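# Close the door fully without toppling the table

## Task

Push the door completely closed so that its latch catches. The coffee table must still be standing upright when the scene ends, and the robot itself must neither fall over nor be left leaning, or the attempt counts as failed.

## Robot and tools

ROBOT. TidyBot++: a wheeled base (0.54 m long, 0.50 m wide, 0.38 m tall) on four driven casters, carrying one seven-joint arm that ends in a right hand with index, middle and ring fingers plus a thumb. There is a single arm, so every call addresses the same arm. The shoulder sits 0.12 m ahead of the base centre and 0.68 m above the floor. At the start the arm is folded with the hand pointing down, sticking up to 0.17 m past the base front. Cameras: base_camera and wrist_camera. The wrist camera rides on a mast on the palm side and sees the index knuckle, with the fingers pointing up in its image. With arm joints 0, -1.2, 3.142, -2.03, 0, 0.075, 2.463 rad it looks forward and roughly level; joint_6_rad then tilts it.

FRAMES. Base frame: origin on the floor below the base centre, x ahead, y to the left, z up, in metres. hand_pose and hand_target are reported in it. The odometry frame is where the base frame stood when the scene began; base_odometry (x, y, and heading in rad, positive to the left) is measured there from wheel turns, so slipping shows up as travel. base_tilt gives forward and right lean in degrees.

move. One action per call; all its motions begin together.
- base: an object holding any of translate_m (metres, forward positive), strafe_m (metres, left positive), rotate_rad (radians, counter-clockwise from above positive). Each is an offset from where the base is when the command starts, along its axes at that moment. Ranges: -2 to 2, -2 to 2, -6.3 to 6.3.
- joints: absolute targets by name. Arm: joint_1_rad to joint_7_rad in radians. joint_1_rad (any angle) spins the arm about vertical, positive clockwise from above. joint_2_rad (-2.249 to 2.249) is the shoulder: 0 is upright, positive leans forward. joint_3_rad any angle. joint_4_rad (-2.579 to 2.579) is the elbow, 0 straight, negative bends forward when joint_3_rad is 3.14. joint_5_rad any angle. joint_6_rad (-2.099 to 2.099) is the wrist, negative bends the hand forward. joint_7_rad any angle rolls the hand. Any-angle joints go the short way round. Hand keys (hand_index_mcp ... hand_thumb_ipl, sixteen hinges) take -1 to 1, linear between each hinge's two stops; toward -1 curls fingers toward the palm. Straight values: _mcp +0.75, _pip +0.58, _dip +0.70, _abd 0. hand_current_limit (-1 to 1, mapped 0 to 550 mA) and hand_speed (-0.96 to 1) are settings; defaults +0.4 and -0.6. Omitted hand keys keep their goals.
- target: one list of seven numbers [x, y, z, qw, qx, qy, qz], an absolute hand pose in the base frame, metres. With target, joints may contain only hand keys. After "done" the hand usually lands within about 4 cm and 10 degrees; to refine, add (wanted minus measured position) to the last target. To keep it still, resend hand_target.
- speeds: caps per base key, 0.05 to 0.5 m/s for translate_m/strafe_m (give only one when both are used), 0.1 to 1.57 rad/s for rotate_rad.
- min_time_s: 0.1 to 8, the minimum duration of arm motions.
- cameras: list of base_camera, wrist_camera or all. blocking: true waits until everything rests; false returns within about 0.5 s while motion continues.
An action lasts at most 15 s; base moves time out after 14 s. A move with no action just reports state, images and the scene number.

wait: seconds (0 to 10), optional cameras; returns early once running moves settle. stop: brakes all running motions; optional cameras. zoom_image: camera plus region [x0, y0, x1, y1] in pixels from the top-left, at most 504 by 504, on the latest image of that camera. finished_scene: scene, the current scene's number; irreversible, and the door must stay latched afterwards without help.

RESULTS. The "move" line reads done or the worst status. base_status, joint_status and hand_status report moving, done, off_target (resting short, maybe still pushing), stopped, not_followed, contact_stop, time_out, torque_fault or limit_stop_at_motor_heat. "joint command not followed"/"pose unreachable" mean a self-collision check withheld the targets; no check protects the base. on_its_own lists motion you did not order. joint_positions shows arm angles and hand hinges on their -1..1 scale. motor_effort is percent of maximum torque, peak in brackets. hand_state gives one word per hinge: moving, goal, blocked, overload; each has a *_current_ma line. Watch for ARM HIT, MOTOR HOT and OVER-TEMPERATURE FAULT. A refused call, or an unordered stop (contact_stop, time_out, torque fault), cancels the remaining move, wait and finished_scene calls of that reply.

CAUTIONS. Move the door with modest force and speed; slamming it or shoving furniture is penalised. Do not bump the coffee table. Joints are spring-like and keep pushing when blocked, and the base drives on regardless, so a snag above about 0.6 m can tip the robot; a stretched arm swung sideways or reaching over furniture can too. Back away or retract the arm to end a lean. Hand motors drawing 495 mA or more for 5 s shut off for 10 s; avoid hand_current_limit +1 under load. A held bar can be dragged from the fingers by a fast base move.

Each tool is called after ">>>" in YAML: its name, and indented under it one key for each argument.

## Session

>>> move:

Scene clock: 0.00 s.
base_odometry: x=+0.000 y=+0.000 heading=+0.000
base_tilt: forward=+0.4 right=+0.0
base_status: not commanded
joint_positions: joint_1_rad=-0.039 joint_2_rad=-0.357 joint_3_rad=+3.153 joint_4_rad=-2.530 joint_5_rad=+0.034 joint_6_rad=-0.917 joint_7_rad=+3.175 hand_index_mcp=+0.752 hand_index_abd=+0.000 hand_index_pip=+0.577 hand_index_dip=+0.696 hand_middle_mcp=+0.752 hand_middle_abd=+0.000 hand_middle_pip=+0.577 hand_middle_dip=+0.696 hand_ring_mcp=+0.752 hand_ring_abd=+0.000 hand_ring_pip=+0.577 hand_ring_dip=+0.696 hand_thumb_cmc=+0.715 hand_thumb_axl=+0.677 hand_thumb_mcp=+0.222 hand_thumb_ipl=+0.168 hand_current_limit=+0.400 hand_speed=-0.600
joint_status: not commanded
hand_state: goal,goal,goal,goal,goal,goal,goal,goal,goal,goal,goal,goal,goal,goal,goal,goal
index_mcp_current_ma: -4
index_abd_current_ma: 0
index_pip_current_ma: 0
index_dip_current_ma: 0
middle_mcp_current_ma: -4
middle_abd_current_ma: 0
middle_pip_current_ma: 0
middle_dip_current_ma: 0
ring_mcp_current_ma: -4
ring_abd_current_ma: 0
ring_pip_current_ma: 0
ring_dip_current_ma: 0
thumb_cmc_current_ma: 1
thumb_axl_current_ma: 0
thumb_mcp_current_ma: -20
thumb_ipl_current_ma: 0
hand_goal_index_mcp: 0.754
hand_goal_index_abd: 0.000
hand_goal_index_pip: 0.576
hand_goal_index_dip: 0.696
hand_goal_middle_mcp: 0.754
hand_goal_middle_abd: 0.000
hand_goal_middle_pip: 0.576
hand_goal_middle_dip: 0.696
hand_goal_ring_mcp: 0.754
hand_goal_ring_abd: 0.000
hand_goal_ring_pip: 0.576
hand_goal_ring_dip: 0.696
hand_goal_thumb_cmc: 0.714
hand_goal_thumb_axl: 0.678
hand_goal_thumb_mcp: 0.226
hand_goal_thumb_ipl: 0.168
motor_effort: joint_1_rad=+0 joint_2_rad=-1 joint_3_rad=+0 joint_4_rad=+13 joint_5_rad=+0 joint_6_rad=+0 joint_7_rad=+0
hand_pose: x=+0.3335 y=-0.0185 z=+0.6021 quat_wxyz=(-0.027, -0.677, -0.735, -0.010) (m; base frame)
hand_target: x=+0.3327 y=-0.0185 z=+0.6014 quat_wxyz=(-0.026, -0.677, -0.735, -0.009) (m; base frame)
hand_status: not commanded
pictures: base_camera, wrist_camera
Images, in order (width x height): base_camera 644x364, wrist_camera 504x504.

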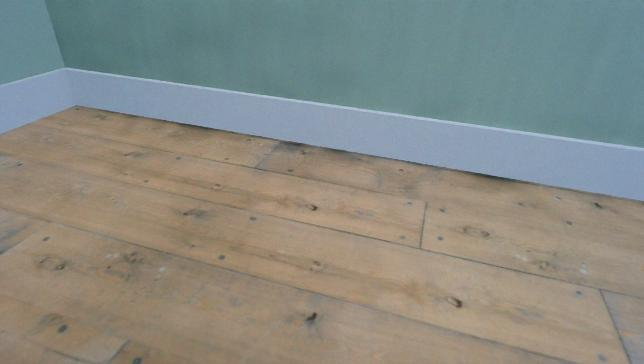

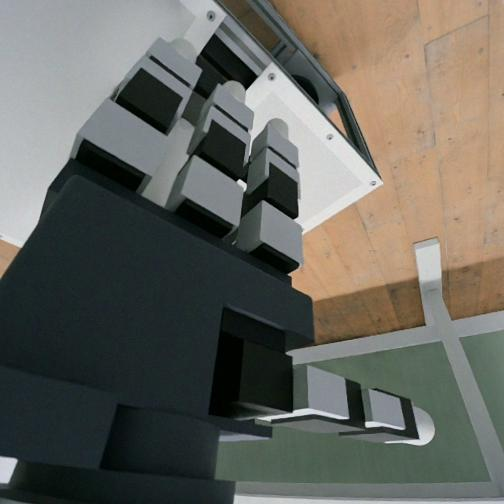

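>>> move:
  joints: {"joint_1_rad":0,"joint_2_rad":-1.2,"joint_3_rad":3.142,"joint_4_rad":-2.03,"joint_5_rad":0,"joint_6_rad":0.075,"joint_7_rad":2.463}
  min_time_s: 3
  cameras: ["all"]

Scene clock: 6.23 s.
move: done
base_odometry: x=+0.000 y=+0.000 heading=+0.000
base_tilt: forward=+0.4 right=+0.0
base_status: not commanded
joint_positions: joint_1_rad=-0.026 joint_2_rad=-1.190 joint_3_rad=+3.153 joint_4_rad=-2.035 joint_5_rad=+0.034 joint_6_rad=+0.001 joint_7_rad=+2.520 hand_index_mcp=+0.760 hand_index_abd=+0.000 hand_index_pip=+0.577 hand_index_dip=+0.696 hand_middle_mcp=+0.760 hand_middle_abd=+0.000 hand_middle_pip=+0.577 hand_middle_dip=+0.696 hand_ring_mcp=+0.760 hand_ring_abd=+0.000 hand_ring_pip=+0.577 hand_ring_dip=+0.696 hand_thumb_cmc=+0.719 hand_thumb_axl=+0.677 hand_thumb_mcp=+0.227 hand_thumb_ipl=+0.168 hand_current_limit=+0.400 hand_speed=-0.600
joint_status: all done
hand_state: goal,goal,goal,goal,goal,goal,goal,goal,goal,goal,goal,goal,goal,goal,goal,goal
index_mcp_current_ma: 27
index_abd_current_ma: 0
index_pip_current_ma: 3
index_dip_current_ma: 0
middle_mcp_current_ma: 28
middle_abd_current_ma: 0
middle_pip_current_ma: 3
middle_dip_current_ma: 0
ring_mcp_current_ma: 27
ring_abd_current_ma: 0
ring_pip_current_ma: 3
ring_dip_current_ma: 0
thumb_cmc_current_ma: 24
thumb_axl_current_ma: -4
thumb_mcp_current_ma: 4
thumb_ipl_current_ma: -2
hand_goal_index_mcp: 0.754
hand_goal_index_abd: 0.000
hand_goal_index_pip: 0.576
hand_goal_index_dip: 0.696
hand_goal_middle_mcp: 0.754
hand_goal_middle_abd: 0.000
hand_goal_middle_pip: 0.576
hand_goal_middle_dip: 0.696
hand_goal_ring_mcp: 0.754
hand_goal_ring_abd: 0.000
hand_goal_ring_pip: 0.576
hand_goal_ring_dip: 0.696
hand_goal_thumb_cmc: 0.714
hand_goal_thumb_axl: 0.678
hand_goal_thumb_mcp: 0.226
hand_goal_thumb_ipl: 0.168
motor_effort: joint_1_rad=+0(1) joint_2_rad=+15(18) joint_3_rad=-1(2) joint_4_rad=+14(19) joint_5_rad=+0(1) joint_6_rad=+5(8) joint_7_rad=+0(1)
hand_pose: x=+0.1515 y=-0.0701 z=+1.2902 quat_wxyz=(-0.420, -0.361, -0.193, -0.810) (m; base frame)
hand_target: x=+0.1276 y=-0.0699 z=+1.3015 quat_wxyz=(-0.401, -0.333, -0.159, -0.839) (m; base frame)
hand_status: not commanded
pictures: base_camera, wrist_camera
Images, in order (width x height): base_camera 644x364, wrist_camera 504x504.

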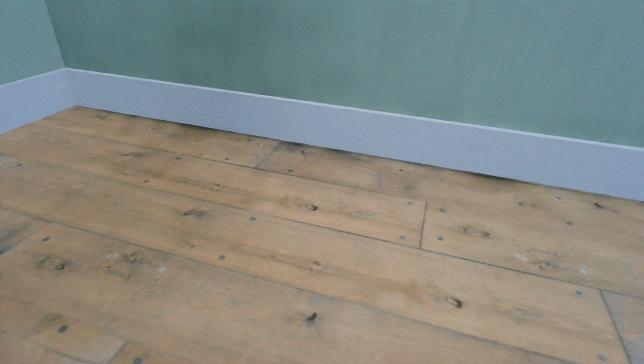

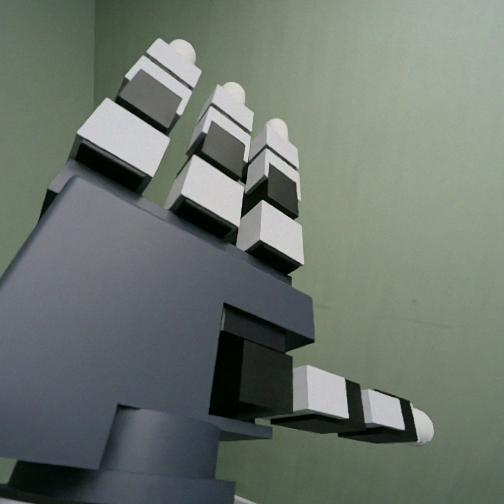

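>>> move:
  base: {"rotate_rad":-0.9}
  joints: {"joint_6_rad":-0.25}
  cameras: ["all"]

>>> move:
  base: {"rotate_rad":-0.9}
  cameras: ["all"]

>>> move:
  base: {"rotate_rad":-0.9}
  cameras: ["all"]

>>> move:
  base: {"rotate_rad":-0.9}
  cameras: ["all"]

>>> move:
  base: {"rotate_rad":-0.9}
  cameras: ["all"]

>>> move:
  base: {"rotate_rad":-0.9}
  cameras: ["all"]

Scene clock: 12.83 s.
move: done
base_odometry: x=+0.000 y=+0.000 heading=-0.900
base_tilt: forward=+0.4 right=-0.1
base_status: done
joint_positions: joint_1_rad=-0.020 joint_2_rad=-1.190 joint_3_rad=+3.153 joint_4_rad=-2.032 joint_5_rad=+0.034 joint_6_rad=-0.223 joint_7_rad=+2.518 hand_index_mcp=+0.761 hand_index_abd=+0.000 hand_index_pip=+0.577 hand_index_dip=+0.696 hand_middle_mcp=+0.761 hand_middle_abd=+0.000 hand_middle_pip=+0.577 hand_middle_dip=+0.696 hand_ring_mcp=+0.761 hand_ring_abd=+0.000 hand_ring_pip=+0.577 hand_ring_dip=+0.696 hand_thumb_cmc=+0.719 hand_thumb_axl=+0.677 hand_thumb_mcp=+0.227 hand_thumb_ipl=+0.168 hand_current_limit=+0.400 hand_speed=-0.600
joint_status: all done
hand_state: goal,goal,goal,goal,goal,goal,goal,goal,goal,goal,goal,goal,goal,goal,goal,goal
index_mcp_current_ma: 33
index_abd_current_ma: 0
index_pip_current_ma: 3
index_dip_current_ma: 0
middle_mcp_current_ma: 34
middle_abd_current_ma: 0
middle_pip_current_ma: 3
middle_dip_current_ma: 0
ring_mcp_current_ma: 32
ring_abd_current_ma: 0
ring_pip_current_ma: 3
ring_dip_current_ma: 0
thumb_cmc_current_ma: 24
thumb_axl_current_ma: -4
thumb_mcp_current_ma: 4
thumb_ipl_current_ma: -2
hand_goal_index_mcp: 0.754
hand_goal_index_abd: 0.000
hand_goal_index_pip: 0.576
hand_goal_index_dip: 0.696
hand_goal_middle_mcp: 0.754
hand_goal_middle_abd: 0.000
hand_goal_middle_pip: 0.576
hand_goal_middle_dip: 0.696
hand_goal_ring_mcp: 0.754
hand_goal_ring_abd: 0.000
hand_goal_ring_pip: 0.576
hand_goal_ring_dip: 0.696
hand_goal_thumb_cmc: 0.714
hand_goal_thumb_axl: 0.678
hand_goal_thumb_mcp: 0.226
hand_goal_thumb_ipl: 0.168
motor_effort: joint_1_rad=-1(1) joint_2_rad=+15(17) joint_3_rad=+0(1) joint_4_rad=+15(16) joint_5_rad=+0(1) joint_6_rad=+6(8) joint_7_rad=+0(0)
hand_pose: x=+0.1994 y=-0.0715 z=+1.2433 quat_wxyz=(-0.399, -0.450, -0.236, -0.763) (m; base frame)
hand_target: x=+0.2002 y=-0.0699 z=+1.2343 quat_wxyz=(-0.370, -0.464, -0.222, -0.774) (m; base frame)
hand_status: not commanded
pictures: base_camera, wrist_camera
Images, in order (width x height): base_camera 644x364, wrist_camera 504x504.

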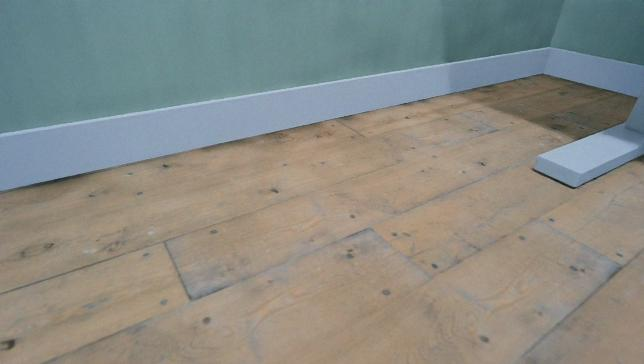

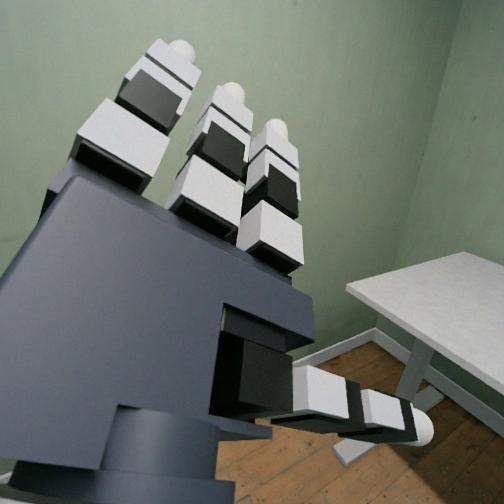

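Scene clock: 14.63 s.
move: done
base_odometry: x=+0.000 y=+0.000 heading=-1.799
base_tilt: forward=+0.4 right=+0.0
base_status: done
joint_positions: joint_1_rad=-0.018 joint_2_rad=-1.190 joint_3_rad=+3.153 joint_4_rad=-2.032 joint_5_rad=+0.034 joint_6_rad=-0.223 joint_7_rad=+2.518 hand_index_mcp=+0.761 hand_index_abd=+0.000 hand_index_pip=+0.577 hand_index_dip=+0.696 hand_middle_mcp=+0.761 hand_middle_abd=+0.000 hand_middle_pip=+0.577 hand_middle_dip=+0.696 hand_ring_mcp=+0.761 hand_ring_abd=+0.000 hand_ring_pip=+0.577 hand_ring_dip=+0.696 hand_thumb_cmc=+0.719 hand_thumb_axl=+0.677 hand_thumb_mcp=+0.227 hand_thumb_ipl=+0.168 hand_current_limit=+0.400 hand_speed=-0.600
joint_status: not commanded
hand_state: goal,goal,goal,goal,goal,goal,goal,goal,goal,goal,goal,goal,goal,goal,goal,goal
index_mcp_current_ma: 33
index_abd_current_ma: 0
index_pip_current_ma: 3
index_dip_current_ma: 0
middle_mcp_current_ma: 34
middle_abd_current_ma: 0
middle_pip_current_ma: 3
middle_dip_current_ma: 0
ring_mcp_current_ma: 32
ring_abd_current_ma: 0
ring_pip_current_ma: 3
ring_dip_current_ma: 0
thumb_cmc_current_ma: 24
thumb_axl_current_ma: -4
thumb_mcp_current_ma: 4
thumb_ipl_current_ma: -2
hand_goal_index_mcp: 0.754
hand_goal_index_abd: 0.000
hand_goal_index_pip: 0.576
hand_goal_index_dip: 0.696
hand_goal_middle_mcp: 0.754
hand_goal_middle_abd: 0.000
hand_goal_middle_pip: 0.576
hand_goal_middle_dip: 0.696
hand_goal_ring_mcp: 0.754
hand_goal_ring_abd: 0.000
hand_goal_ring_pip: 0.576
hand_goal_ring_dip: 0.696
hand_goal_thumb_cmc: 0.714
hand_goal_thumb_axl: 0.678
hand_goal_thumb_mcp: 0.226
hand_goal_thumb_ipl: 0.168
motor_effort: joint_1_rad=-1(1) joint_2_rad=+15(15) joint_3_rad=+0(1) joint_4_rad=+14(15) joint_5_rad=+0(1) joint_6_rad=+7(7) joint_7_rad=+0(1)
hand_pose: x=+0.1993 y=-0.0716 z=+1.2433 quat_wxyz=(-0.400, -0.450, -0.236, -0.763) (m; base frame)
hand_target: x=+0.2002 y=-0.0699 z=+1.2343 quat_wxyz=(-0.370, -0.464, -0.222, -0.774) (m; base frame)
hand_status: not commanded
pictures: base_camera, wrist_camera
Images, in order (width x height): base_camera 644x364, wrist_camera 504x504.

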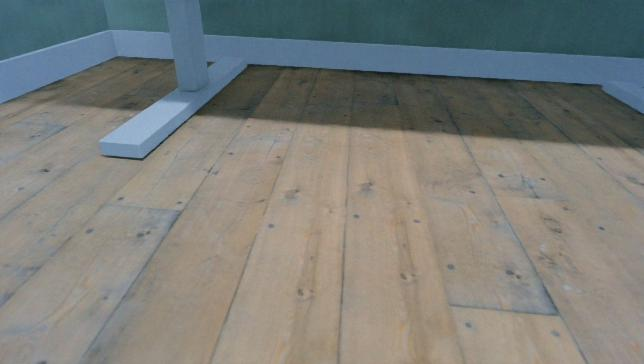

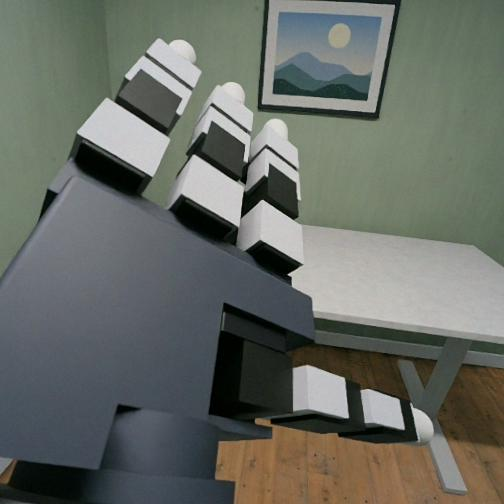

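Scene clock: 16.43 s.
move: done
base_odometry: x=+0.000 y=+0.000 heading=-2.699
base_tilt: forward=+0.4 right=+0.0
base_status: done
joint_positions: joint_1_rad=-0.017 joint_2_rad=-1.190 joint_3_rad=+3.153 joint_4_rad=-2.032 joint_5_rad=+0.034 joint_6_rad=-0.223 joint_7_rad=+2.518 hand_index_mcp=+0.761 hand_index_abd=+0.000 hand_index_pip=+0.577 hand_index_dip=+0.696 hand_middle_mcp=+0.761 hand_middle_abd=+0.000 hand_middle_pip=+0.577 hand_middle_dip=+0.696 hand_ring_mcp=+0.761 hand_ring_abd=+0.000 hand_ring_pip=+0.577 hand_ring_dip=+0.696 hand_thumb_cmc=+0.719 hand_thumb_axl=+0.677 hand_thumb_mcp=+0.227 hand_thumb_ipl=+0.168 hand_current_limit=+0.400 hand_speed=-0.600
joint_status: not commanded
hand_state: goal,goal,goal,goal,goal,goal,goal,goal,goal,goal,goal,goal,goal,goal,goal,goal
index_mcp_current_ma: 33
index_abd_current_ma: 0
index_pip_current_ma: 3
index_dip_current_ma: 0
middle_mcp_current_ma: 34
middle_abd_current_ma: 0
middle_pip_current_ma: 3
middle_dip_current_ma: 0
ring_mcp_current_ma: 32
ring_abd_current_ma: 0
ring_pip_current_ma: 3
ring_dip_current_ma: 0
thumb_cmc_current_ma: 24
thumb_axl_current_ma: -4
thumb_mcp_current_ma: 4
thumb_ipl_current_ma: -2
hand_goal_index_mcp: 0.754
hand_goal_index_abd: 0.000
hand_goal_index_pip: 0.576
hand_goal_index_dip: 0.696
hand_goal_middle_mcp: 0.754
hand_goal_middle_abd: 0.000
hand_goal_middle_pip: 0.576
hand_goal_middle_dip: 0.696
hand_goal_ring_mcp: 0.754
hand_goal_ring_abd: 0.000
hand_goal_ring_pip: 0.576
hand_goal_ring_dip: 0.696
hand_goal_thumb_cmc: 0.714
hand_goal_thumb_axl: 0.678
hand_goal_thumb_mcp: 0.226
hand_goal_thumb_ipl: 0.168
motor_effort: joint_1_rad=+0(2) joint_2_rad=+15(15) joint_3_rad=-1(1) joint_4_rad=+15(15) joint_5_rad=+0(1) joint_6_rad=+6(7) joint_7_rad=+0(0)
hand_pose: x=+0.1992 y=-0.0717 z=+1.2433 quat_wxyz=(-0.400, -0.450, -0.236, -0.763) (m; base frame)
hand_target: x=+0.2002 y=-0.0699 z=+1.2343 quat_wxyz=(-0.370, -0.464, -0.222, -0.774) (m; base frame)
hand_status: not commanded
pictures: base_camera, wrist_camera
Images, in order (width x height): base_camera 644x364, wrist_camera 504x504.

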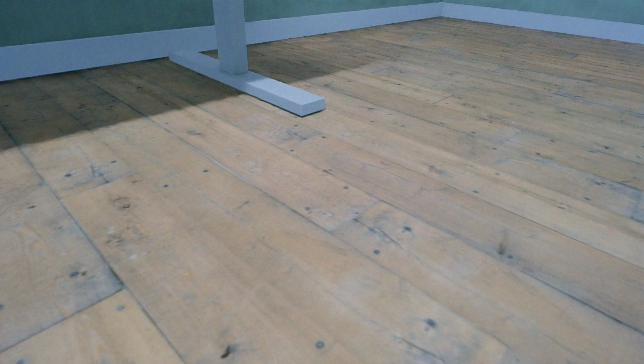

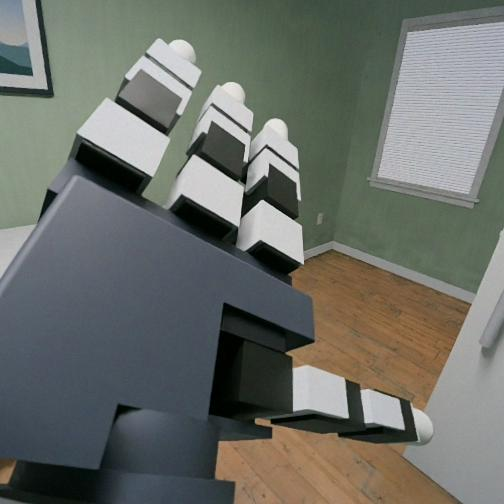

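Scene clock: 18.23 s.
move: done
base_odometry: x=+0.000 y=+0.000 heading=+2.685
base_tilt: forward=+0.4 right=+0.0
base_status: done
joint_positions: joint_1_rad=-0.017 joint_2_rad=-1.190 joint_3_rad=+3.153 joint_4_rad=-2.032 joint_5_rad=+0.034 joint_6_rad=-0.223 joint_7_rad=+2.518 hand_index_mcp=+0.761 hand_index_abd=+0.000 hand_index_pip=+0.577 hand_index_dip=+0.696 hand_middle_mcp=+0.761 hand_middle_abd=+0.000 hand_middle_pip=+0.577 hand_middle_dip=+0.696 hand_ring_mcp=+0.761 hand_ring_abd=+0.000 hand_ring_pip=+0.577 hand_ring_dip=+0.696 hand_thumb_cmc=+0.719 hand_thumb_axl=+0.677 hand_thumb_mcp=+0.227 hand_thumb_ipl=+0.168 hand_current_limit=+0.400 hand_speed=-0.600
joint_status: not commanded
hand_state: goal,goal,goal,goal,goal,goal,goal,goal,goal,goal,goal,goal,goal,goal,goal,goal
index_mcp_current_ma: 33
index_abd_current_ma: 0
index_pip_current_ma: 3
index_dip_current_ma: 0
middle_mcp_current_ma: 34
middle_abd_current_ma: 0
middle_pip_current_ma: 3
middle_dip_current_ma: 0
ring_mcp_current_ma: 32
ring_abd_current_ma: 0
ring_pip_current_ma: 3
ring_dip_current_ma: 0
thumb_cmc_current_ma: 24
thumb_axl_current_ma: -4
thumb_mcp_current_ma: 4
thumb_ipl_current_ma: -2
hand_goal_index_mcp: 0.754
hand_goal_index_abd: 0.000
hand_goal_index_pip: 0.576
hand_goal_index_dip: 0.696
hand_goal_middle_mcp: 0.754
hand_goal_middle_abd: 0.000
hand_goal_middle_pip: 0.576
hand_goal_middle_dip: 0.696
hand_goal_ring_mcp: 0.754
hand_goal_ring_abd: 0.000
hand_goal_ring_pip: 0.576
hand_goal_ring_dip: 0.696
hand_goal_thumb_cmc: 0.714
hand_goal_thumb_axl: 0.678
hand_goal_thumb_mcp: 0.226
hand_goal_thumb_ipl: 0.168
motor_effort: joint_1_rad=+0(2) joint_2_rad=+15(16) joint_3_rad=+0(1) joint_4_rad=+14(15) joint_5_rad=+0(1) joint_6_rad=+6(7) joint_7_rad=+1(1)
hand_pose: x=+0.1992 y=-0.0718 z=+1.2433 quat_wxyz=(-0.400, -0.450, -0.235, -0.763) (m; base frame)
hand_target: x=+0.2002 y=-0.0699 z=+1.2343 quat_wxyz=(-0.370, -0.464, -0.222, -0.774) (m; base frame)
hand_status: not commanded
pictures: base_camera, wrist_camera
Images, in order (width x height): base_camera 644x364, wrist_camera 504x504.

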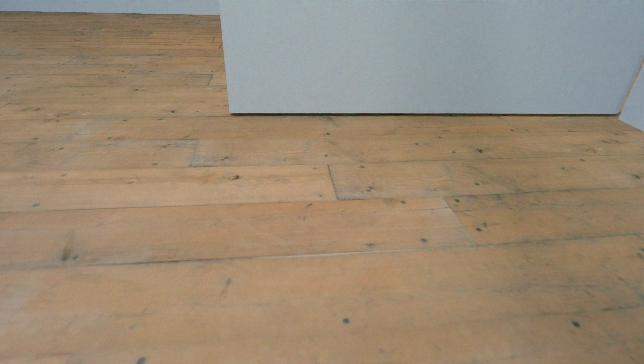

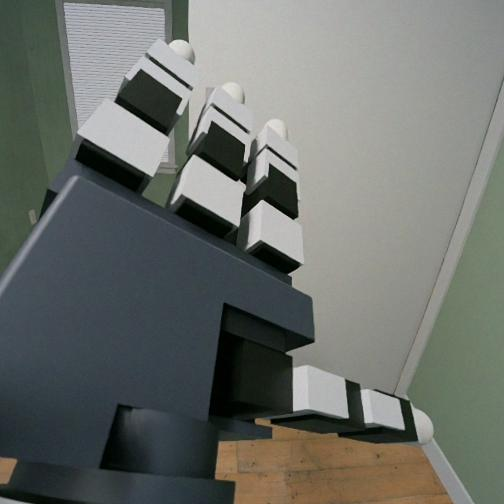

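Scene clock: 20.03 s.
move: done
base_odometry: x=+0.000 y=+0.000 heading=+1.785
base_tilt: forward=+0.4 right=+0.0
base_status: done
joint_positions: joint_1_rad=-0.016 joint_2_rad=-1.190 joint_3_rad=+3.153 joint_4_rad=-2.032 joint_5_rad=+0.034 joint_6_rad=-0.223 joint_7_rad=+2.518 hand_index_mcp=+0.761 hand_index_abd=+0.000 hand_index_pip=+0.577 hand_index_dip=+0.696 hand_middle_mcp=+0.761 hand_middle_abd=+0.000 hand_middle_pip=+0.577 hand_middle_dip=+0.696 hand_ring_mcp=+0.761 hand_ring_abd=+0.000 hand_ring_pip=+0.577 hand_ring_dip=+0.696 hand_thumb_cmc=+0.719 hand_thumb_axl=+0.677 hand_thumb_mcp=+0.227 hand_thumb_ipl=+0.168 hand_current_limit=+0.400 hand_speed=-0.600
joint_status: not commanded
hand_state: goal,goal,goal,goal,goal,goal,goal,goal,goal,goal,goal,goal,goal,goal,goal,goal
index_mcp_current_ma: 33
index_abd_current_ma: 0
index_pip_current_ma: 3
index_dip_current_ma: 0
middle_mcp_current_ma: 34
middle_abd_current_ma: 0
middle_pip_current_ma: 3
middle_dip_current_ma: 0
ring_mcp_current_ma: 32
ring_abd_current_ma: 0
ring_pip_current_ma: 3
ring_dip_current_ma: 0
thumb_cmc_current_ma: 24
thumb_axl_current_ma: -4
thumb_mcp_current_ma: 4
thumb_ipl_current_ma: -2
hand_goal_index_mcp: 0.754
hand_goal_index_abd: 0.000
hand_goal_index_pip: 0.576
hand_goal_index_dip: 0.696
hand_goal_middle_mcp: 0.754
hand_goal_middle_abd: 0.000
hand_goal_middle_pip: 0.576
hand_goal_middle_dip: 0.696
hand_goal_ring_mcp: 0.754
hand_goal_ring_abd: 0.000
hand_goal_ring_pip: 0.576
hand_goal_ring_dip: 0.696
hand_goal_thumb_cmc: 0.714
hand_goal_thumb_axl: 0.678
hand_goal_thumb_mcp: 0.226
hand_goal_thumb_ipl: 0.168
motor_effort: joint_1_rad=+0(1) joint_2_rad=+15(15) joint_3_rad=-1(1) joint_4_rad=+15(15) joint_5_rad=+0(1) joint_6_rad=+7(7) joint_7_rad=+0(0)
hand_pose: x=+0.1991 y=-0.0718 z=+1.2433 quat_wxyz=(-0.401, -0.450, -0.235, -0.763) (m; base frame)
hand_target: x=+0.2002 y=-0.0699 z=+1.2343 quat_wxyz=(-0.370, -0.464, -0.222, -0.774) (m; base frame)
hand_status: not commanded
pictures: base_camera, wrist_camera
Images, in order (width x height): base_camera 644x364, wrist_camera 504x504.

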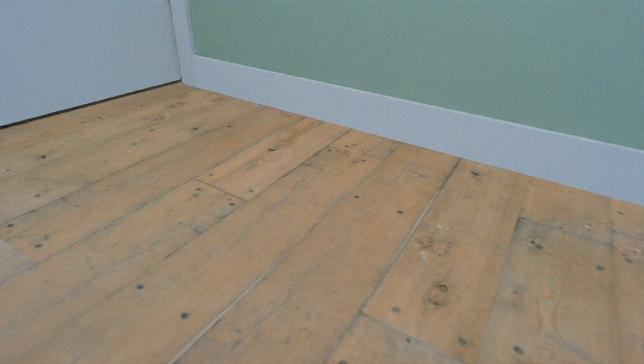

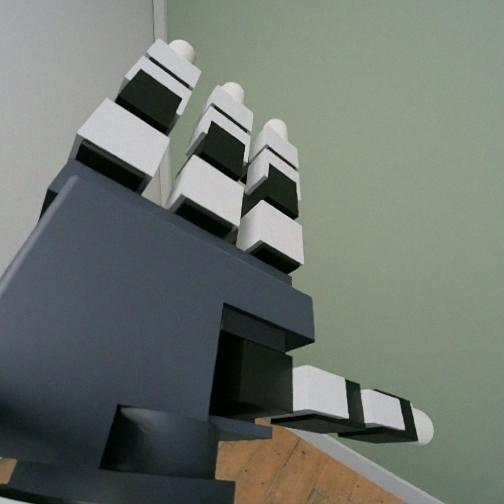

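Scene clock: 21.83 s.
move: done
base_odometry: x=+0.000 y=+0.000 heading=+0.885
base_tilt: forward=+0.4 right=+0.0
base_status: done
joint_positions: joint_1_rad=-0.016 joint_2_rad=-1.190 joint_3_rad=+3.153 joint_4_rad=-2.032 joint_5_rad=+0.034 joint_6_rad=-0.223 joint_7_rad=+2.518 hand_index_mcp=+0.761 hand_index_abd=+0.000 hand_index_pip=+0.577 hand_index_dip=+0.696 hand_middle_mcp=+0.761 hand_middle_abd=+0.000 hand_middle_pip=+0.577 hand_middle_dip=+0.696 hand_ring_mcp=+0.761 hand_ring_abd=+0.000 hand_ring_pip=+0.577 hand_ring_dip=+0.696 hand_thumb_cmc=+0.719 hand_thumb_axl=+0.677 hand_thumb_mcp=+0.227 hand_thumb_ipl=+0.168 hand_current_limit=+0.400 hand_speed=-0.600
joint_status: not commanded
hand_state: goal,goal,goal,goal,goal,goal,goal,goal,goal,goal,goal,goal,goal,goal,goal,goal
index_mcp_current_ma: 33
index_abd_current_ma: 0
index_pip_current_ma: 3
index_dip_current_ma: 0
middle_mcp_current_ma: 34
middle_abd_current_ma: 0
middle_pip_current_ma: 3
middle_dip_current_ma: 0
ring_mcp_current_ma: 32
ring_abd_current_ma: 0
ring_pip_current_ma: 3
ring_dip_current_ma: 0
thumb_cmc_current_ma: 24
thumb_axl_current_ma: -4
thumb_mcp_current_ma: 4
thumb_ipl_current_ma: -2
hand_goal_index_mcp: 0.754
hand_goal_index_abd: 0.000
hand_goal_index_pip: 0.576
hand_goal_index_dip: 0.696
hand_goal_middle_mcp: 0.754
hand_goal_middle_abd: 0.000
hand_goal_middle_pip: 0.576
hand_goal_middle_dip: 0.696
hand_goal_ring_mcp: 0.754
hand_goal_ring_abd: 0.000
hand_goal_ring_pip: 0.576
hand_goal_ring_dip: 0.696
hand_goal_thumb_cmc: 0.714
hand_goal_thumb_axl: 0.678
hand_goal_thumb_mcp: 0.226
hand_goal_thumb_ipl: 0.168
motor_effort: joint_1_rad=+0(2) joint_2_rad=+15(15) joint_3_rad=+0(1) joint_4_rad=+15(15) joint_5_rad=+0(1) joint_6_rad=+6(7) joint_7_rad=+0(1)
hand_pose: x=+0.1991 y=-0.0718 z=+1.2433 quat_wxyz=(-0.401, -0.450, -0.235, -0.762) (m; base frame)
hand_target: x=+0.2002 y=-0.0699 z=+1.2343 quat_wxyz=(-0.370, -0.464, -0.222, -0.774) (m; base frame)
hand_status: not commanded
pictures: base_camera, wrist_camera
Images, in order (width x height): base_camera 644x364, wrist_camera 504x504.

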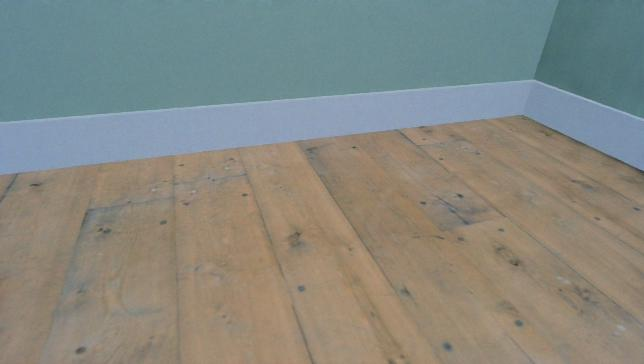

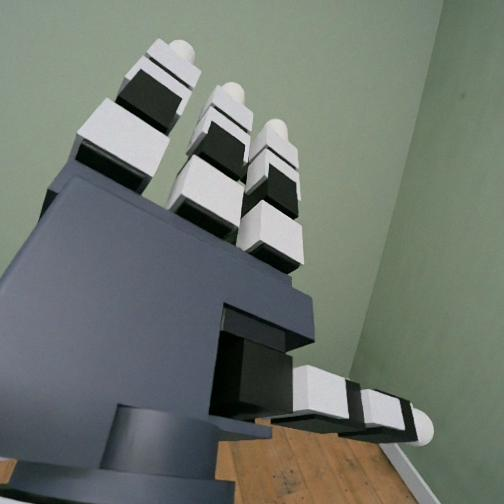

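>>> move:
  base: {"rotate_rad":1.6}
  joints: {"joint_6_rad":-0.1}
  cameras: ["all"]

>>> move:
  base: {"rotate_rad":0.7}
  cameras: ["all"]

Scene clock: 44.60 s.
move: done
base_odometry: x=+0.000 y=+0.000 heading=+2.485
base_tilt: forward=+0.4 right=+0.0
base_status: done
joint_positions: joint_1_rad=-0.015 joint_2_rad=-1.190 joint_3_rad=+3.153 joint_4_rad=-2.028 joint_5_rad=+0.034 joint_6_rad=-0.119 joint_7_rad=+2.518 hand_index_mcp=+0.761 hand_index_abd=+0.000 hand_index_pip=+0.577 hand_index_dip=+0.696 hand_middle_mcp=+0.761 hand_middle_abd=+0.000 hand_middle_pip=+0.577 hand_middle_dip=+0.696 hand_ring_mcp=+0.761 hand_ring_abd=+0.000 hand_ring_pip=+0.577 hand_ring_dip=+0.696 hand_thumb_cmc=+0.719 hand_thumb_axl=+0.677 hand_thumb_mcp=+0.227 hand_thumb_ipl=+0.168 hand_current_limit=+0.400 hand_speed=-0.600
joint_status: all done
hand_state: goal,goal,goal,goal,goal,goal,goal,goal,goal,goal,goal,goal,goal,goal,goal,goal
index_mcp_current_ma: 33
index_abd_current_ma: 1
index_pip_current_ma: 3
index_dip_current_ma: 0
middle_mcp_current_ma: 34
middle_abd_current_ma: 1
middle_pip_current_ma: 3
middle_dip_current_ma: 0
ring_mcp_current_ma: 33
ring_abd_current_ma: 1
ring_pip_current_ma: 3
ring_dip_current_ma: 0
thumb_cmc_current_ma: 24
thumb_axl_current_ma: -4
thumb_mcp_current_ma: 4
thumb_ipl_current_ma: -2
hand_goal_index_mcp: 0.754
hand_goal_index_abd: 0.000
hand_goal_index_pip: 0.576
hand_goal_index_dip: 0.696
hand_goal_middle_mcp: 0.754
hand_goal_middle_abd: 0.000
hand_goal_middle_pip: 0.576
hand_goal_middle_dip: 0.696
hand_goal_ring_mcp: 0.754
hand_goal_ring_abd: 0.000
hand_goal_ring_pip: 0.576
hand_goal_ring_dip: 0.696
hand_goal_thumb_cmc: 0.714
hand_goal_thumb_axl: 0.678
hand_goal_thumb_mcp: 0.226
hand_goal_thumb_ipl: 0.168
motor_effort: joint_1_rad=-1(1) joint_2_rad=+15(16) joint_3_rad=+0(2) joint_4_rad=+14(17) joint_5_rad=+0(1) joint_6_rad=+6(8) joint_7_rad=+0(0)
hand_pose: x=+0.1753 y=-0.0713 z=+1.2691 quat_wxyz=(-0.413, -0.407, -0.214, -0.786) (m; base frame)
hand_target: x=+0.1694 y=-0.0699 z=+1.2683 quat_wxyz=(-0.386, -0.405, -0.193, -0.806) (m; base frame)
hand_status: not commanded
pictures: base_camera, wrist_camera
Images, in order (width x height): base_camera 644x364, wrist_camera 504x504.

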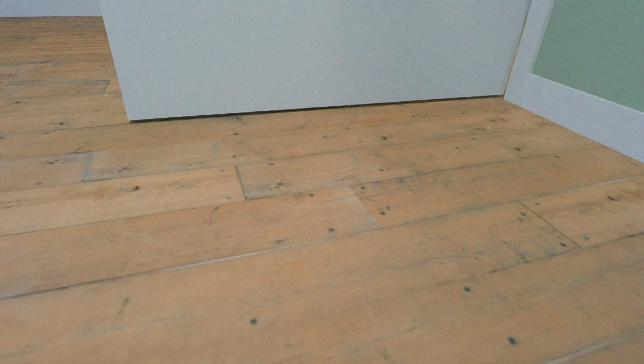

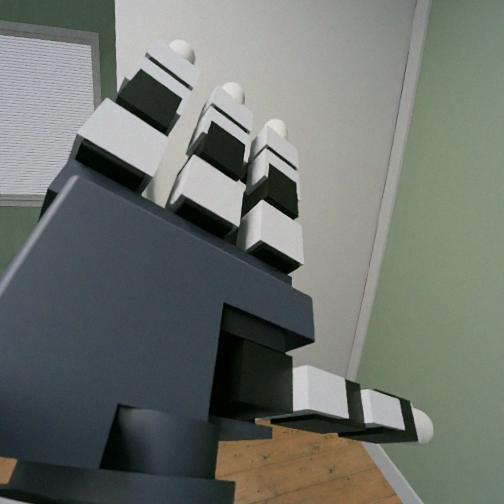

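Scene clock: 46.23 s.
move: done
base_odometry: x=+0.000 y=+0.000 heading=-3.098
base_tilt: forward=+0.4 right=+0.0
base_status: done
joint_positions: joint_1_rad=-0.015 joint_2_rad=-1.190 joint_3_rad=+3.153 joint_4_rad=-2.028 joint_5_rad=+0.034 joint_6_rad=-0.119 joint_7_rad=+2.518 hand_index_mcp=+0.761 hand_index_abd=+0.000 hand_index_pip=+0.577 hand_index_dip=+0.696 hand_middle_mcp=+0.761 hand_middle_abd=+0.000 hand_middle_pip=+0.577 hand_middle_dip=+0.696 hand_ring_mcp=+0.761 hand_ring_abd=+0.000 hand_ring_pip=+0.577 hand_ring_dip=+0.696 hand_thumb_cmc=+0.719 hand_thumb_axl=+0.677 hand_thumb_mcp=+0.227 hand_thumb_ipl=+0.168 hand_current_limit=+0.400 hand_speed=-0.600
joint_status: not commanded
hand_state: goal,goal,goal,goal,goal,goal,goal,goal,goal,goal,goal,goal,goal,goal,goal,goal
index_mcp_current_ma: 33
index_abd_current_ma: 1
index_pip_current_ma: 3
index_dip_current_ma: 0
middle_mcp_current_ma: 34
middle_abd_current_ma: 1
middle_pip_current_ma: 3
middle_dip_current_ma: 0
ring_mcp_current_ma: 33
ring_abd_current_ma: 1
ring_pip_current_ma: 3
ring_dip_current_ma: 0
thumb_cmc_current_ma: 24
thumb_axl_current_ma: -4
thumb_mcp_current_ma: 4
thumb_ipl_current_ma: -2
hand_goal_index_mcp: 0.754
hand_goal_index_abd: 0.000
hand_goal_index_pip: 0.576
hand_goal_index_dip: 0.696
hand_goal_middle_mcp: 0.754
hand_goal_middle_abd: 0.000
hand_goal_middle_pip: 0.576
hand_goal_middle_dip: 0.696
hand_goal_ring_mcp: 0.754
hand_goal_ring_abd: 0.000
hand_goal_ring_pip: 0.576
hand_goal_ring_dip: 0.696
hand_goal_thumb_cmc: 0.714
hand_goal_thumb_axl: 0.678
hand_goal_thumb_mcp: 0.226
hand_goal_thumb_ipl: 0.168
motor_effort: joint_1_rad=+0(1) joint_2_rad=+15(16) joint_3_rad=+0(1) joint_4_rad=+14(15) joint_5_rad=+0(1) joint_6_rad=+6(6) joint_7_rad=+0(1)
hand_pose: x=+0.1753 y=-0.0713 z=+1.2691 quat_wxyz=(-0.413, -0.407, -0.214, -0.786) (m; base frame)
hand_target: x=+0.1694 y=-0.0699 z=+1.2683 quat_wxyz=(-0.386, -0.405, -0.193, -0.806) (m; base frame)
hand_status: not commanded
pictures: base_camera, wrist_camera
Images, in order (width x height): base_camera 644x364, wrist_camera 504x504.

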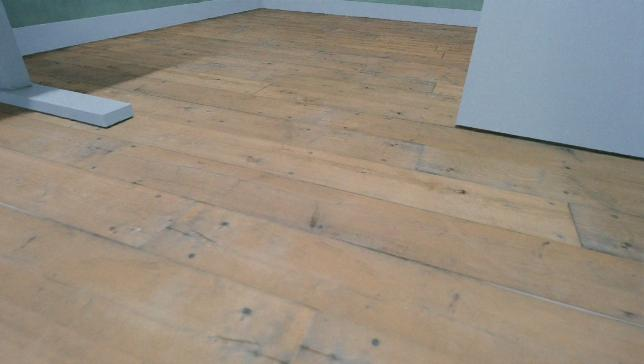

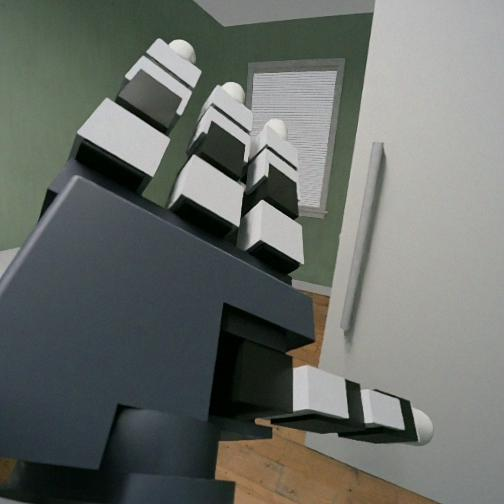

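>>> move:
  base: {"rotate_rad":-0.515}
  joints: {"joint_2_rad":-1.3,"joint_4_rad":-1.7,"joint_6_rad":-0.55}
  cameras: ["all"]

>>> move:
  base: {"translate_m":0.4}
  speeds: {"translate_m":0.3}
  cameras: ["all"]

Scene clock: 80.40 s.
move: done
base_odometry: x=+0.000 y=+0.000 heading=+2.671
base_tilt: forward=+0.4 right=+0.0
base_status: done
joint_positions: joint_1_rad=-0.015 joint_2_rad=-1.282 joint_3_rad=+3.153 joint_4_rad=-1.708 joint_5_rad=+0.034 joint_6_rad=-0.469 joint_7_rad=+2.518 hand_index_mcp=+0.761 hand_index_abd=+0.000 hand_index_pip=+0.577 hand_index_dip=+0.696 hand_middle_mcp=+0.761 hand_middle_abd=+0.000 hand_middle_pip=+0.577 hand_middle_dip=+0.696 hand_ring_mcp=+0.761 hand_ring_abd=+0.000 hand_ring_pip=+0.577 hand_ring_dip=+0.696 hand_thumb_cmc=+0.719 hand_thumb_axl=+0.677 hand_thumb_mcp=+0.227 hand_thumb_ipl=+0.168 hand_current_limit=+0.400 hand_speed=-0.600
joint_status: all done
hand_state: goal,goal,goal,goal,goal,goal,goal,goal,goal,goal,goal,goal,goal,goal,goal,goal
index_mcp_current_ma: 33
index_abd_current_ma: 1
index_pip_current_ma: 3
index_dip_current_ma: 0
middle_mcp_current_ma: 34
middle_abd_current_ma: 1
middle_pip_current_ma: 3
middle_dip_current_ma: 0
ring_mcp_current_ma: 33
ring_abd_current_ma: 1
ring_pip_current_ma: 3
ring_dip_current_ma: 0
thumb_cmc_current_ma: 24
thumb_axl_current_ma: -4
thumb_mcp_current_ma: 5
thumb_ipl_current_ma: -2
hand_goal_index_mcp: 0.754
hand_goal_index_abd: 0.000
hand_goal_index_pip: 0.576
hand_goal_index_dip: 0.696
hand_goal_middle_mcp: 0.754
hand_goal_middle_abd: 0.000
hand_goal_middle_pip: 0.576
hand_goal_middle_dip: 0.696
hand_goal_ring_mcp: 0.754
hand_goal_ring_abd: 0.000
hand_goal_ring_pip: 0.576
hand_goal_ring_dip: 0.696
hand_goal_thumb_cmc: 0.714
hand_goal_thumb_axl: 0.678
hand_goal_thumb_mcp: 0.226
hand_goal_thumb_ipl: 0.168
motor_effort: joint_1_rad=+0(2) joint_2_rad=+20(22) joint_3_rad=-1(2) joint_4_rad=+9(16) joint_5_rad=+0(1) joint_6_rad=+6(7) joint_7_rad=+0(0)
hand_pose: x=+0.0446 y=-0.0772 z=+1.3205 quat_wxyz=(-0.420, -0.386, -0.195, -0.798) (m; base frame)
hand_target: x=+0.0510 y=-0.0699 z=+1.3015 quat_wxyz=(-0.384, -0.413, -0.197, -0.802) (m; base frame)
hand_status: not commanded
pictures: base_camera, wrist_camera
Images, in order (width x height): base_camera 644x364, wrist_camera 504x504.

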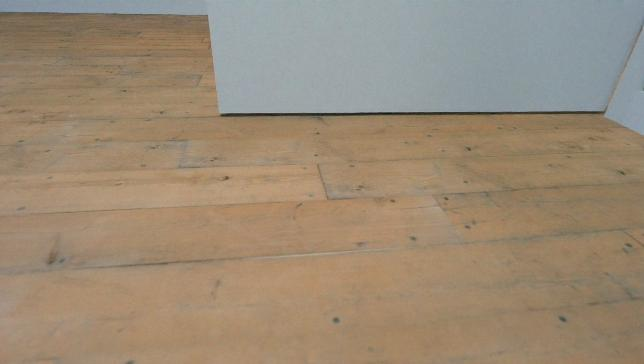

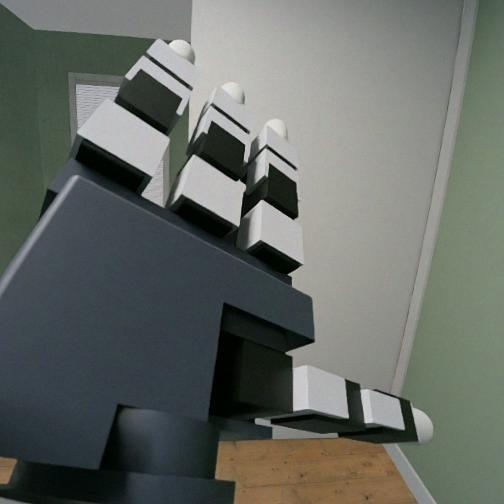

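Scene clock: 82.67 s.
move: done
base_odometry: x=-0.357 y=+0.181 heading=+2.670
base_tilt: forward=+0.4 right=+0.0
base_status: done
joint_positions: joint_1_rad=-0.015 joint_2_rad=-1.285 joint_3_rad=+3.153 joint_4_rad=-1.706 joint_5_rad=+0.034 joint_6_rad=-0.474 joint_7_rad=+2.518 hand_index_mcp=+0.761 hand_index_abd=+0.000 hand_index_pip=+0.577 hand_index_dip=+0.696 hand_middle_mcp=+0.761 hand_middle_abd=+0.000 hand_middle_pip=+0.577 hand_middle_dip=+0.696 hand_ring_mcp=+0.761 hand_ring_abd=+0.000 hand_ring_pip=+0.577 hand_ring_dip=+0.696 hand_thumb_cmc=+0.719 hand_thumb_axl=+0.677 hand_thumb_mcp=+0.227 hand_thumb_ipl=+0.168 hand_current_limit=+0.400 hand_speed=-0.600
joint_status: not commanded
hand_state: goal,goal,goal,goal,goal,goal,goal,goal,goal,goal,goal,goal,goal,goal,goal,goal
index_mcp_current_ma: 33
index_abd_current_ma: 1
index_pip_current_ma: 3
index_dip_current_ma: 0
middle_mcp_current_ma: 34
middle_abd_current_ma: 1
middle_pip_current_ma: 3
middle_dip_current_ma: 0
ring_mcp_current_ma: 33
ring_abd_current_ma: 1
ring_pip_current_ma: 3
ring_dip_current_ma: 0
thumb_cmc_current_ma: 24
thumb_axl_current_ma: -4
thumb_mcp_current_ma: 5
thumb_ipl_current_ma: -2
hand_goal_index_mcp: 0.754
hand_goal_index_abd: 0.000
hand_goal_index_pip: 0.576
hand_goal_index_dip: 0.696
hand_goal_middle_mcp: 0.754
hand_goal_middle_abd: 0.000
hand_goal_middle_pip: 0.576
hand_goal_middle_dip: 0.696
hand_goal_ring_mcp: 0.754
hand_goal_ring_abd: 0.000
hand_goal_ring_pip: 0.576
hand_goal_ring_dip: 0.696
hand_goal_thumb_cmc: 0.714
hand_goal_thumb_axl: 0.678
hand_goal_thumb_mcp: 0.226
hand_goal_thumb_ipl: 0.168
motor_effort: joint_1_rad=-1(1) joint_2_rad=+21(24) joint_3_rad=-1(1) joint_4_rad=+10(11) joint_5_rad=+0(1) joint_6_rad=+6(6) joint_7_rad=+0(1)
hand_pose: x=+0.0428 y=-0.0773 z=+1.3199 quat_wxyz=(-0.420, -0.386, -0.195, -0.798) (m; base frame)
hand_target: x=+0.0510 y=-0.0699 z=+1.3015 quat_wxyz=(-0.384, -0.413, -0.197, -0.802) (m; base frame)
hand_status: not commanded
pictures: base_camera, wrist_camera
Images, in order (width x height): base_camera 644x364, wrist_camera 504x504.

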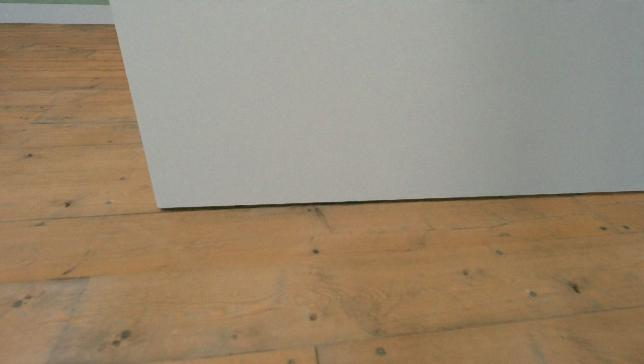

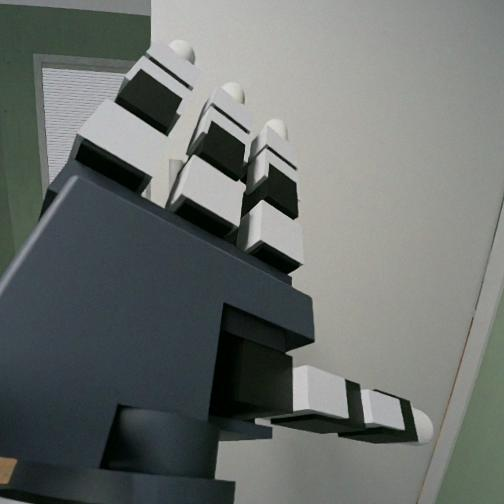

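>>> move:
  base: {"translate_m":0.3}
  speeds: {"translate_m":0.25}
  cameras: ["all"]

Scene clock: 88.63 s.
move: done
base_odometry: x=-0.624 y=+0.318 heading=+2.670
base_tilt: forward=+0.4 right=+0.0
base_status: done
joint_positions: joint_1_rad=-0.015 joint_2_rad=-1.287 joint_3_rad=+3.153 joint_4_rad=-1.704 joint_5_rad=+0.034 joint_6_rad=-0.475 joint_7_rad=+2.518 hand_index_mcp=+0.761 hand_index_abd=+0.000 hand_index_pip=+0.577 hand_index_dip=+0.696 hand_middle_mcp=+0.761 hand_middle_abd=+0.000 hand_middle_pip=+0.577 hand_middle_dip=+0.696 hand_ring_mcp=+0.761 hand_ring_abd=+0.000 hand_ring_pip=+0.577 hand_ring_dip=+0.696 hand_thumb_cmc=+0.719 hand_thumb_axl=+0.677 hand_thumb_mcp=+0.227 hand_thumb_ipl=+0.168 hand_current_limit=+0.400 hand_speed=-0.600
joint_status: not commanded
hand_state: goal,goal,goal,goal,goal,goal,goal,goal,goal,goal,goal,goal,goal,goal,goal,goal
index_mcp_current_ma: 33
index_abd_current_ma: 1
index_pip_current_ma: 3
index_dip_current_ma: 0
middle_mcp_current_ma: 34
middle_abd_current_ma: 1
middle_pip_current_ma: 3
middle_dip_current_ma: 0
ring_mcp_current_ma: 33
ring_abd_current_ma: 1
ring_pip_current_ma: 3
ring_dip_current_ma: 0
thumb_cmc_current_ma: 24
thumb_axl_current_ma: -4
thumb_mcp_current_ma: 5
thumb_ipl_current_ma: -2
hand_goal_index_mcp: 0.754
hand_goal_index_abd: 0.000
hand_goal_index_pip: 0.576
hand_goal_index_dip: 0.696
hand_goal_middle_mcp: 0.754
hand_goal_middle_abd: 0.000
hand_goal_middle_pip: 0.576
hand_goal_middle_dip: 0.696
hand_goal_ring_mcp: 0.754
hand_goal_ring_abd: 0.000
hand_goal_ring_pip: 0.576
hand_goal_ring_dip: 0.696
hand_goal_thumb_cmc: 0.714
hand_goal_thumb_axl: 0.678
hand_goal_thumb_mcp: 0.226
hand_goal_thumb_ipl: 0.168
motor_effort: joint_1_rad=+0(1) joint_2_rad=+21(24) joint_3_rad=-1(1) joint_4_rad=+9(11) joint_5_rad=+0(1) joint_6_rad=+6(7) joint_7_rad=+0(1)
hand_pose: x=+0.0406 y=-0.0773 z=+1.3201 quat_wxyz=(-0.420, -0.385, -0.194, -0.799) (m; base frame)
hand_target: x=+0.0510 y=-0.0699 z=+1.3015 quat_wxyz=(-0.384, -0.413, -0.197, -0.802) (m; base frame)
hand_status: not commanded
pictures: base_camera, wrist_camera
Images, in order (width x height): base_camera 644x364, wrist_camera 504x504.

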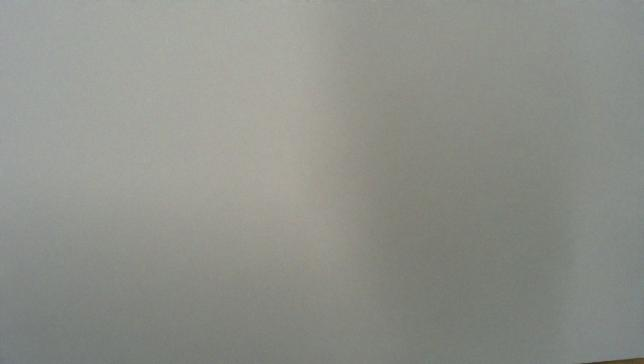

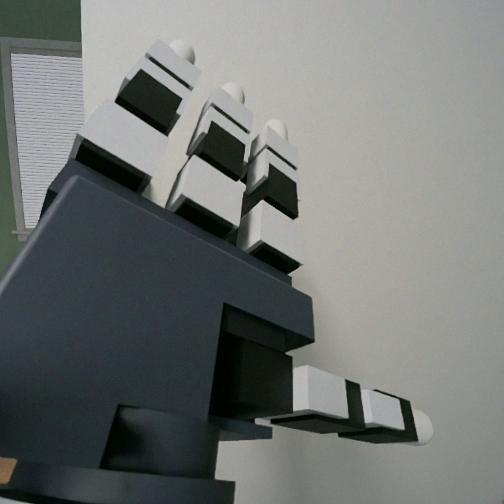

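>>> move:
  base: {"translate_m":0.34,"strafe_m":0.04,"rotate_rad":-0.262}
  speeds: {"translate_m":0.15,"rotate_rad":0.15}
  cameras: ["all"]

Scene clock: 98.57 s.
move: done
base_odometry: x=-0.945 y=+0.437 heading=+2.407
base_tilt: forward=+0.4 right=+0.0
base_status: done
joint_positions: joint_1_rad=-0.015 joint_2_rad=-1.289 joint_3_rad=+3.152 joint_4_rad=-1.703 joint_5_rad=+0.034 joint_6_rad=-0.476 joint_7_rad=+2.518 hand_index_mcp=+0.761 hand_index_abd=+0.000 hand_index_pip=+0.577 hand_index_dip=+0.696 hand_middle_mcp=+0.761 hand_middle_abd=+0.000 hand_middle_pip=+0.577 hand_middle_dip=+0.696 hand_ring_mcp=+0.761 hand_ring_abd=+0.000 hand_ring_pip=+0.577 hand_ring_dip=+0.696 hand_thumb_cmc=+0.719 hand_thumb_axl=+0.677 hand_thumb_mcp=+0.227 hand_thumb_ipl=+0.168 hand_current_limit=+0.400 hand_speed=-0.600
joint_status: not commanded
hand_state: goal,goal,goal,goal,goal,goal,goal,goal,goal,goal,goal,goal,goal,goal,goal,goal
index_mcp_current_ma: 34
index_abd_current_ma: 1
index_pip_current_ma: 3
index_dip_current_ma: 0
middle_mcp_current_ma: 35
middle_abd_current_ma: 1
middle_pip_current_ma: 3
middle_dip_current_ma: 0
ring_mcp_current_ma: 34
ring_abd_current_ma: 1
ring_pip_current_ma: 3
ring_dip_current_ma: 0
thumb_cmc_current_ma: 24
thumb_axl_current_ma: -4
thumb_mcp_current_ma: 6
thumb_ipl_current_ma: -2
hand_goal_index_mcp: 0.754
hand_goal_index_abd: 0.000
hand_goal_index_pip: 0.576
hand_goal_index_dip: 0.696
hand_goal_middle_mcp: 0.754
hand_goal_middle_abd: 0.000
hand_goal_middle_pip: 0.576
hand_goal_middle_dip: 0.696
hand_goal_ring_mcp: 0.754
hand_goal_ring_abd: 0.000
hand_goal_ring_pip: 0.576
hand_goal_ring_dip: 0.696
hand_goal_thumb_cmc: 0.714
hand_goal_thumb_axl: 0.678
hand_goal_thumb_mcp: 0.226
hand_goal_thumb_ipl: 0.168
motor_effort: joint_1_rad=-1(1) joint_2_rad=+20(26) joint_3_rad=-1(1) joint_4_rad=+10(11) joint_5_rad=+0(1) joint_6_rad=+6(7) joint_7_rad=+0(0)
hand_pose: x=+0.0393 y=-0.0773 z=+1.3201 quat_wxyz=(-0.420, -0.384, -0.194, -0.799) (m; base frame)
hand_target: x=+0.0510 y=-0.0699 z=+1.3015 quat_wxyz=(-0.384, -0.413, -0.197, -0.802) (m; base frame)
hand_status: not commanded
pictures: base_camera, wrist_camera
Images, in order (width x height): base_camera 644x364, wrist_camera 504x504.

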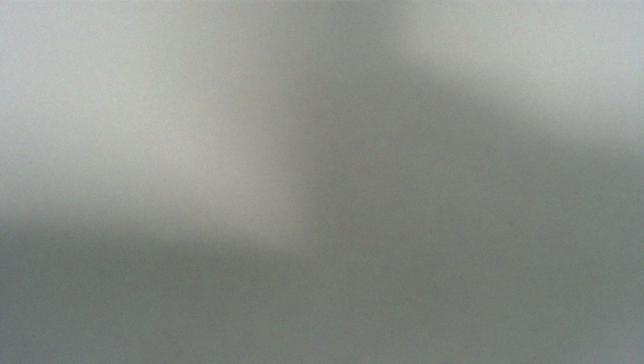

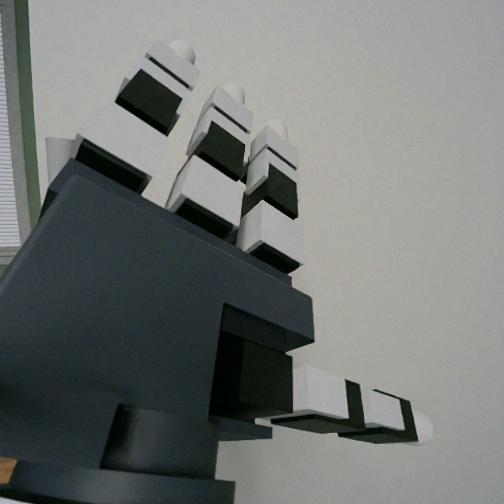

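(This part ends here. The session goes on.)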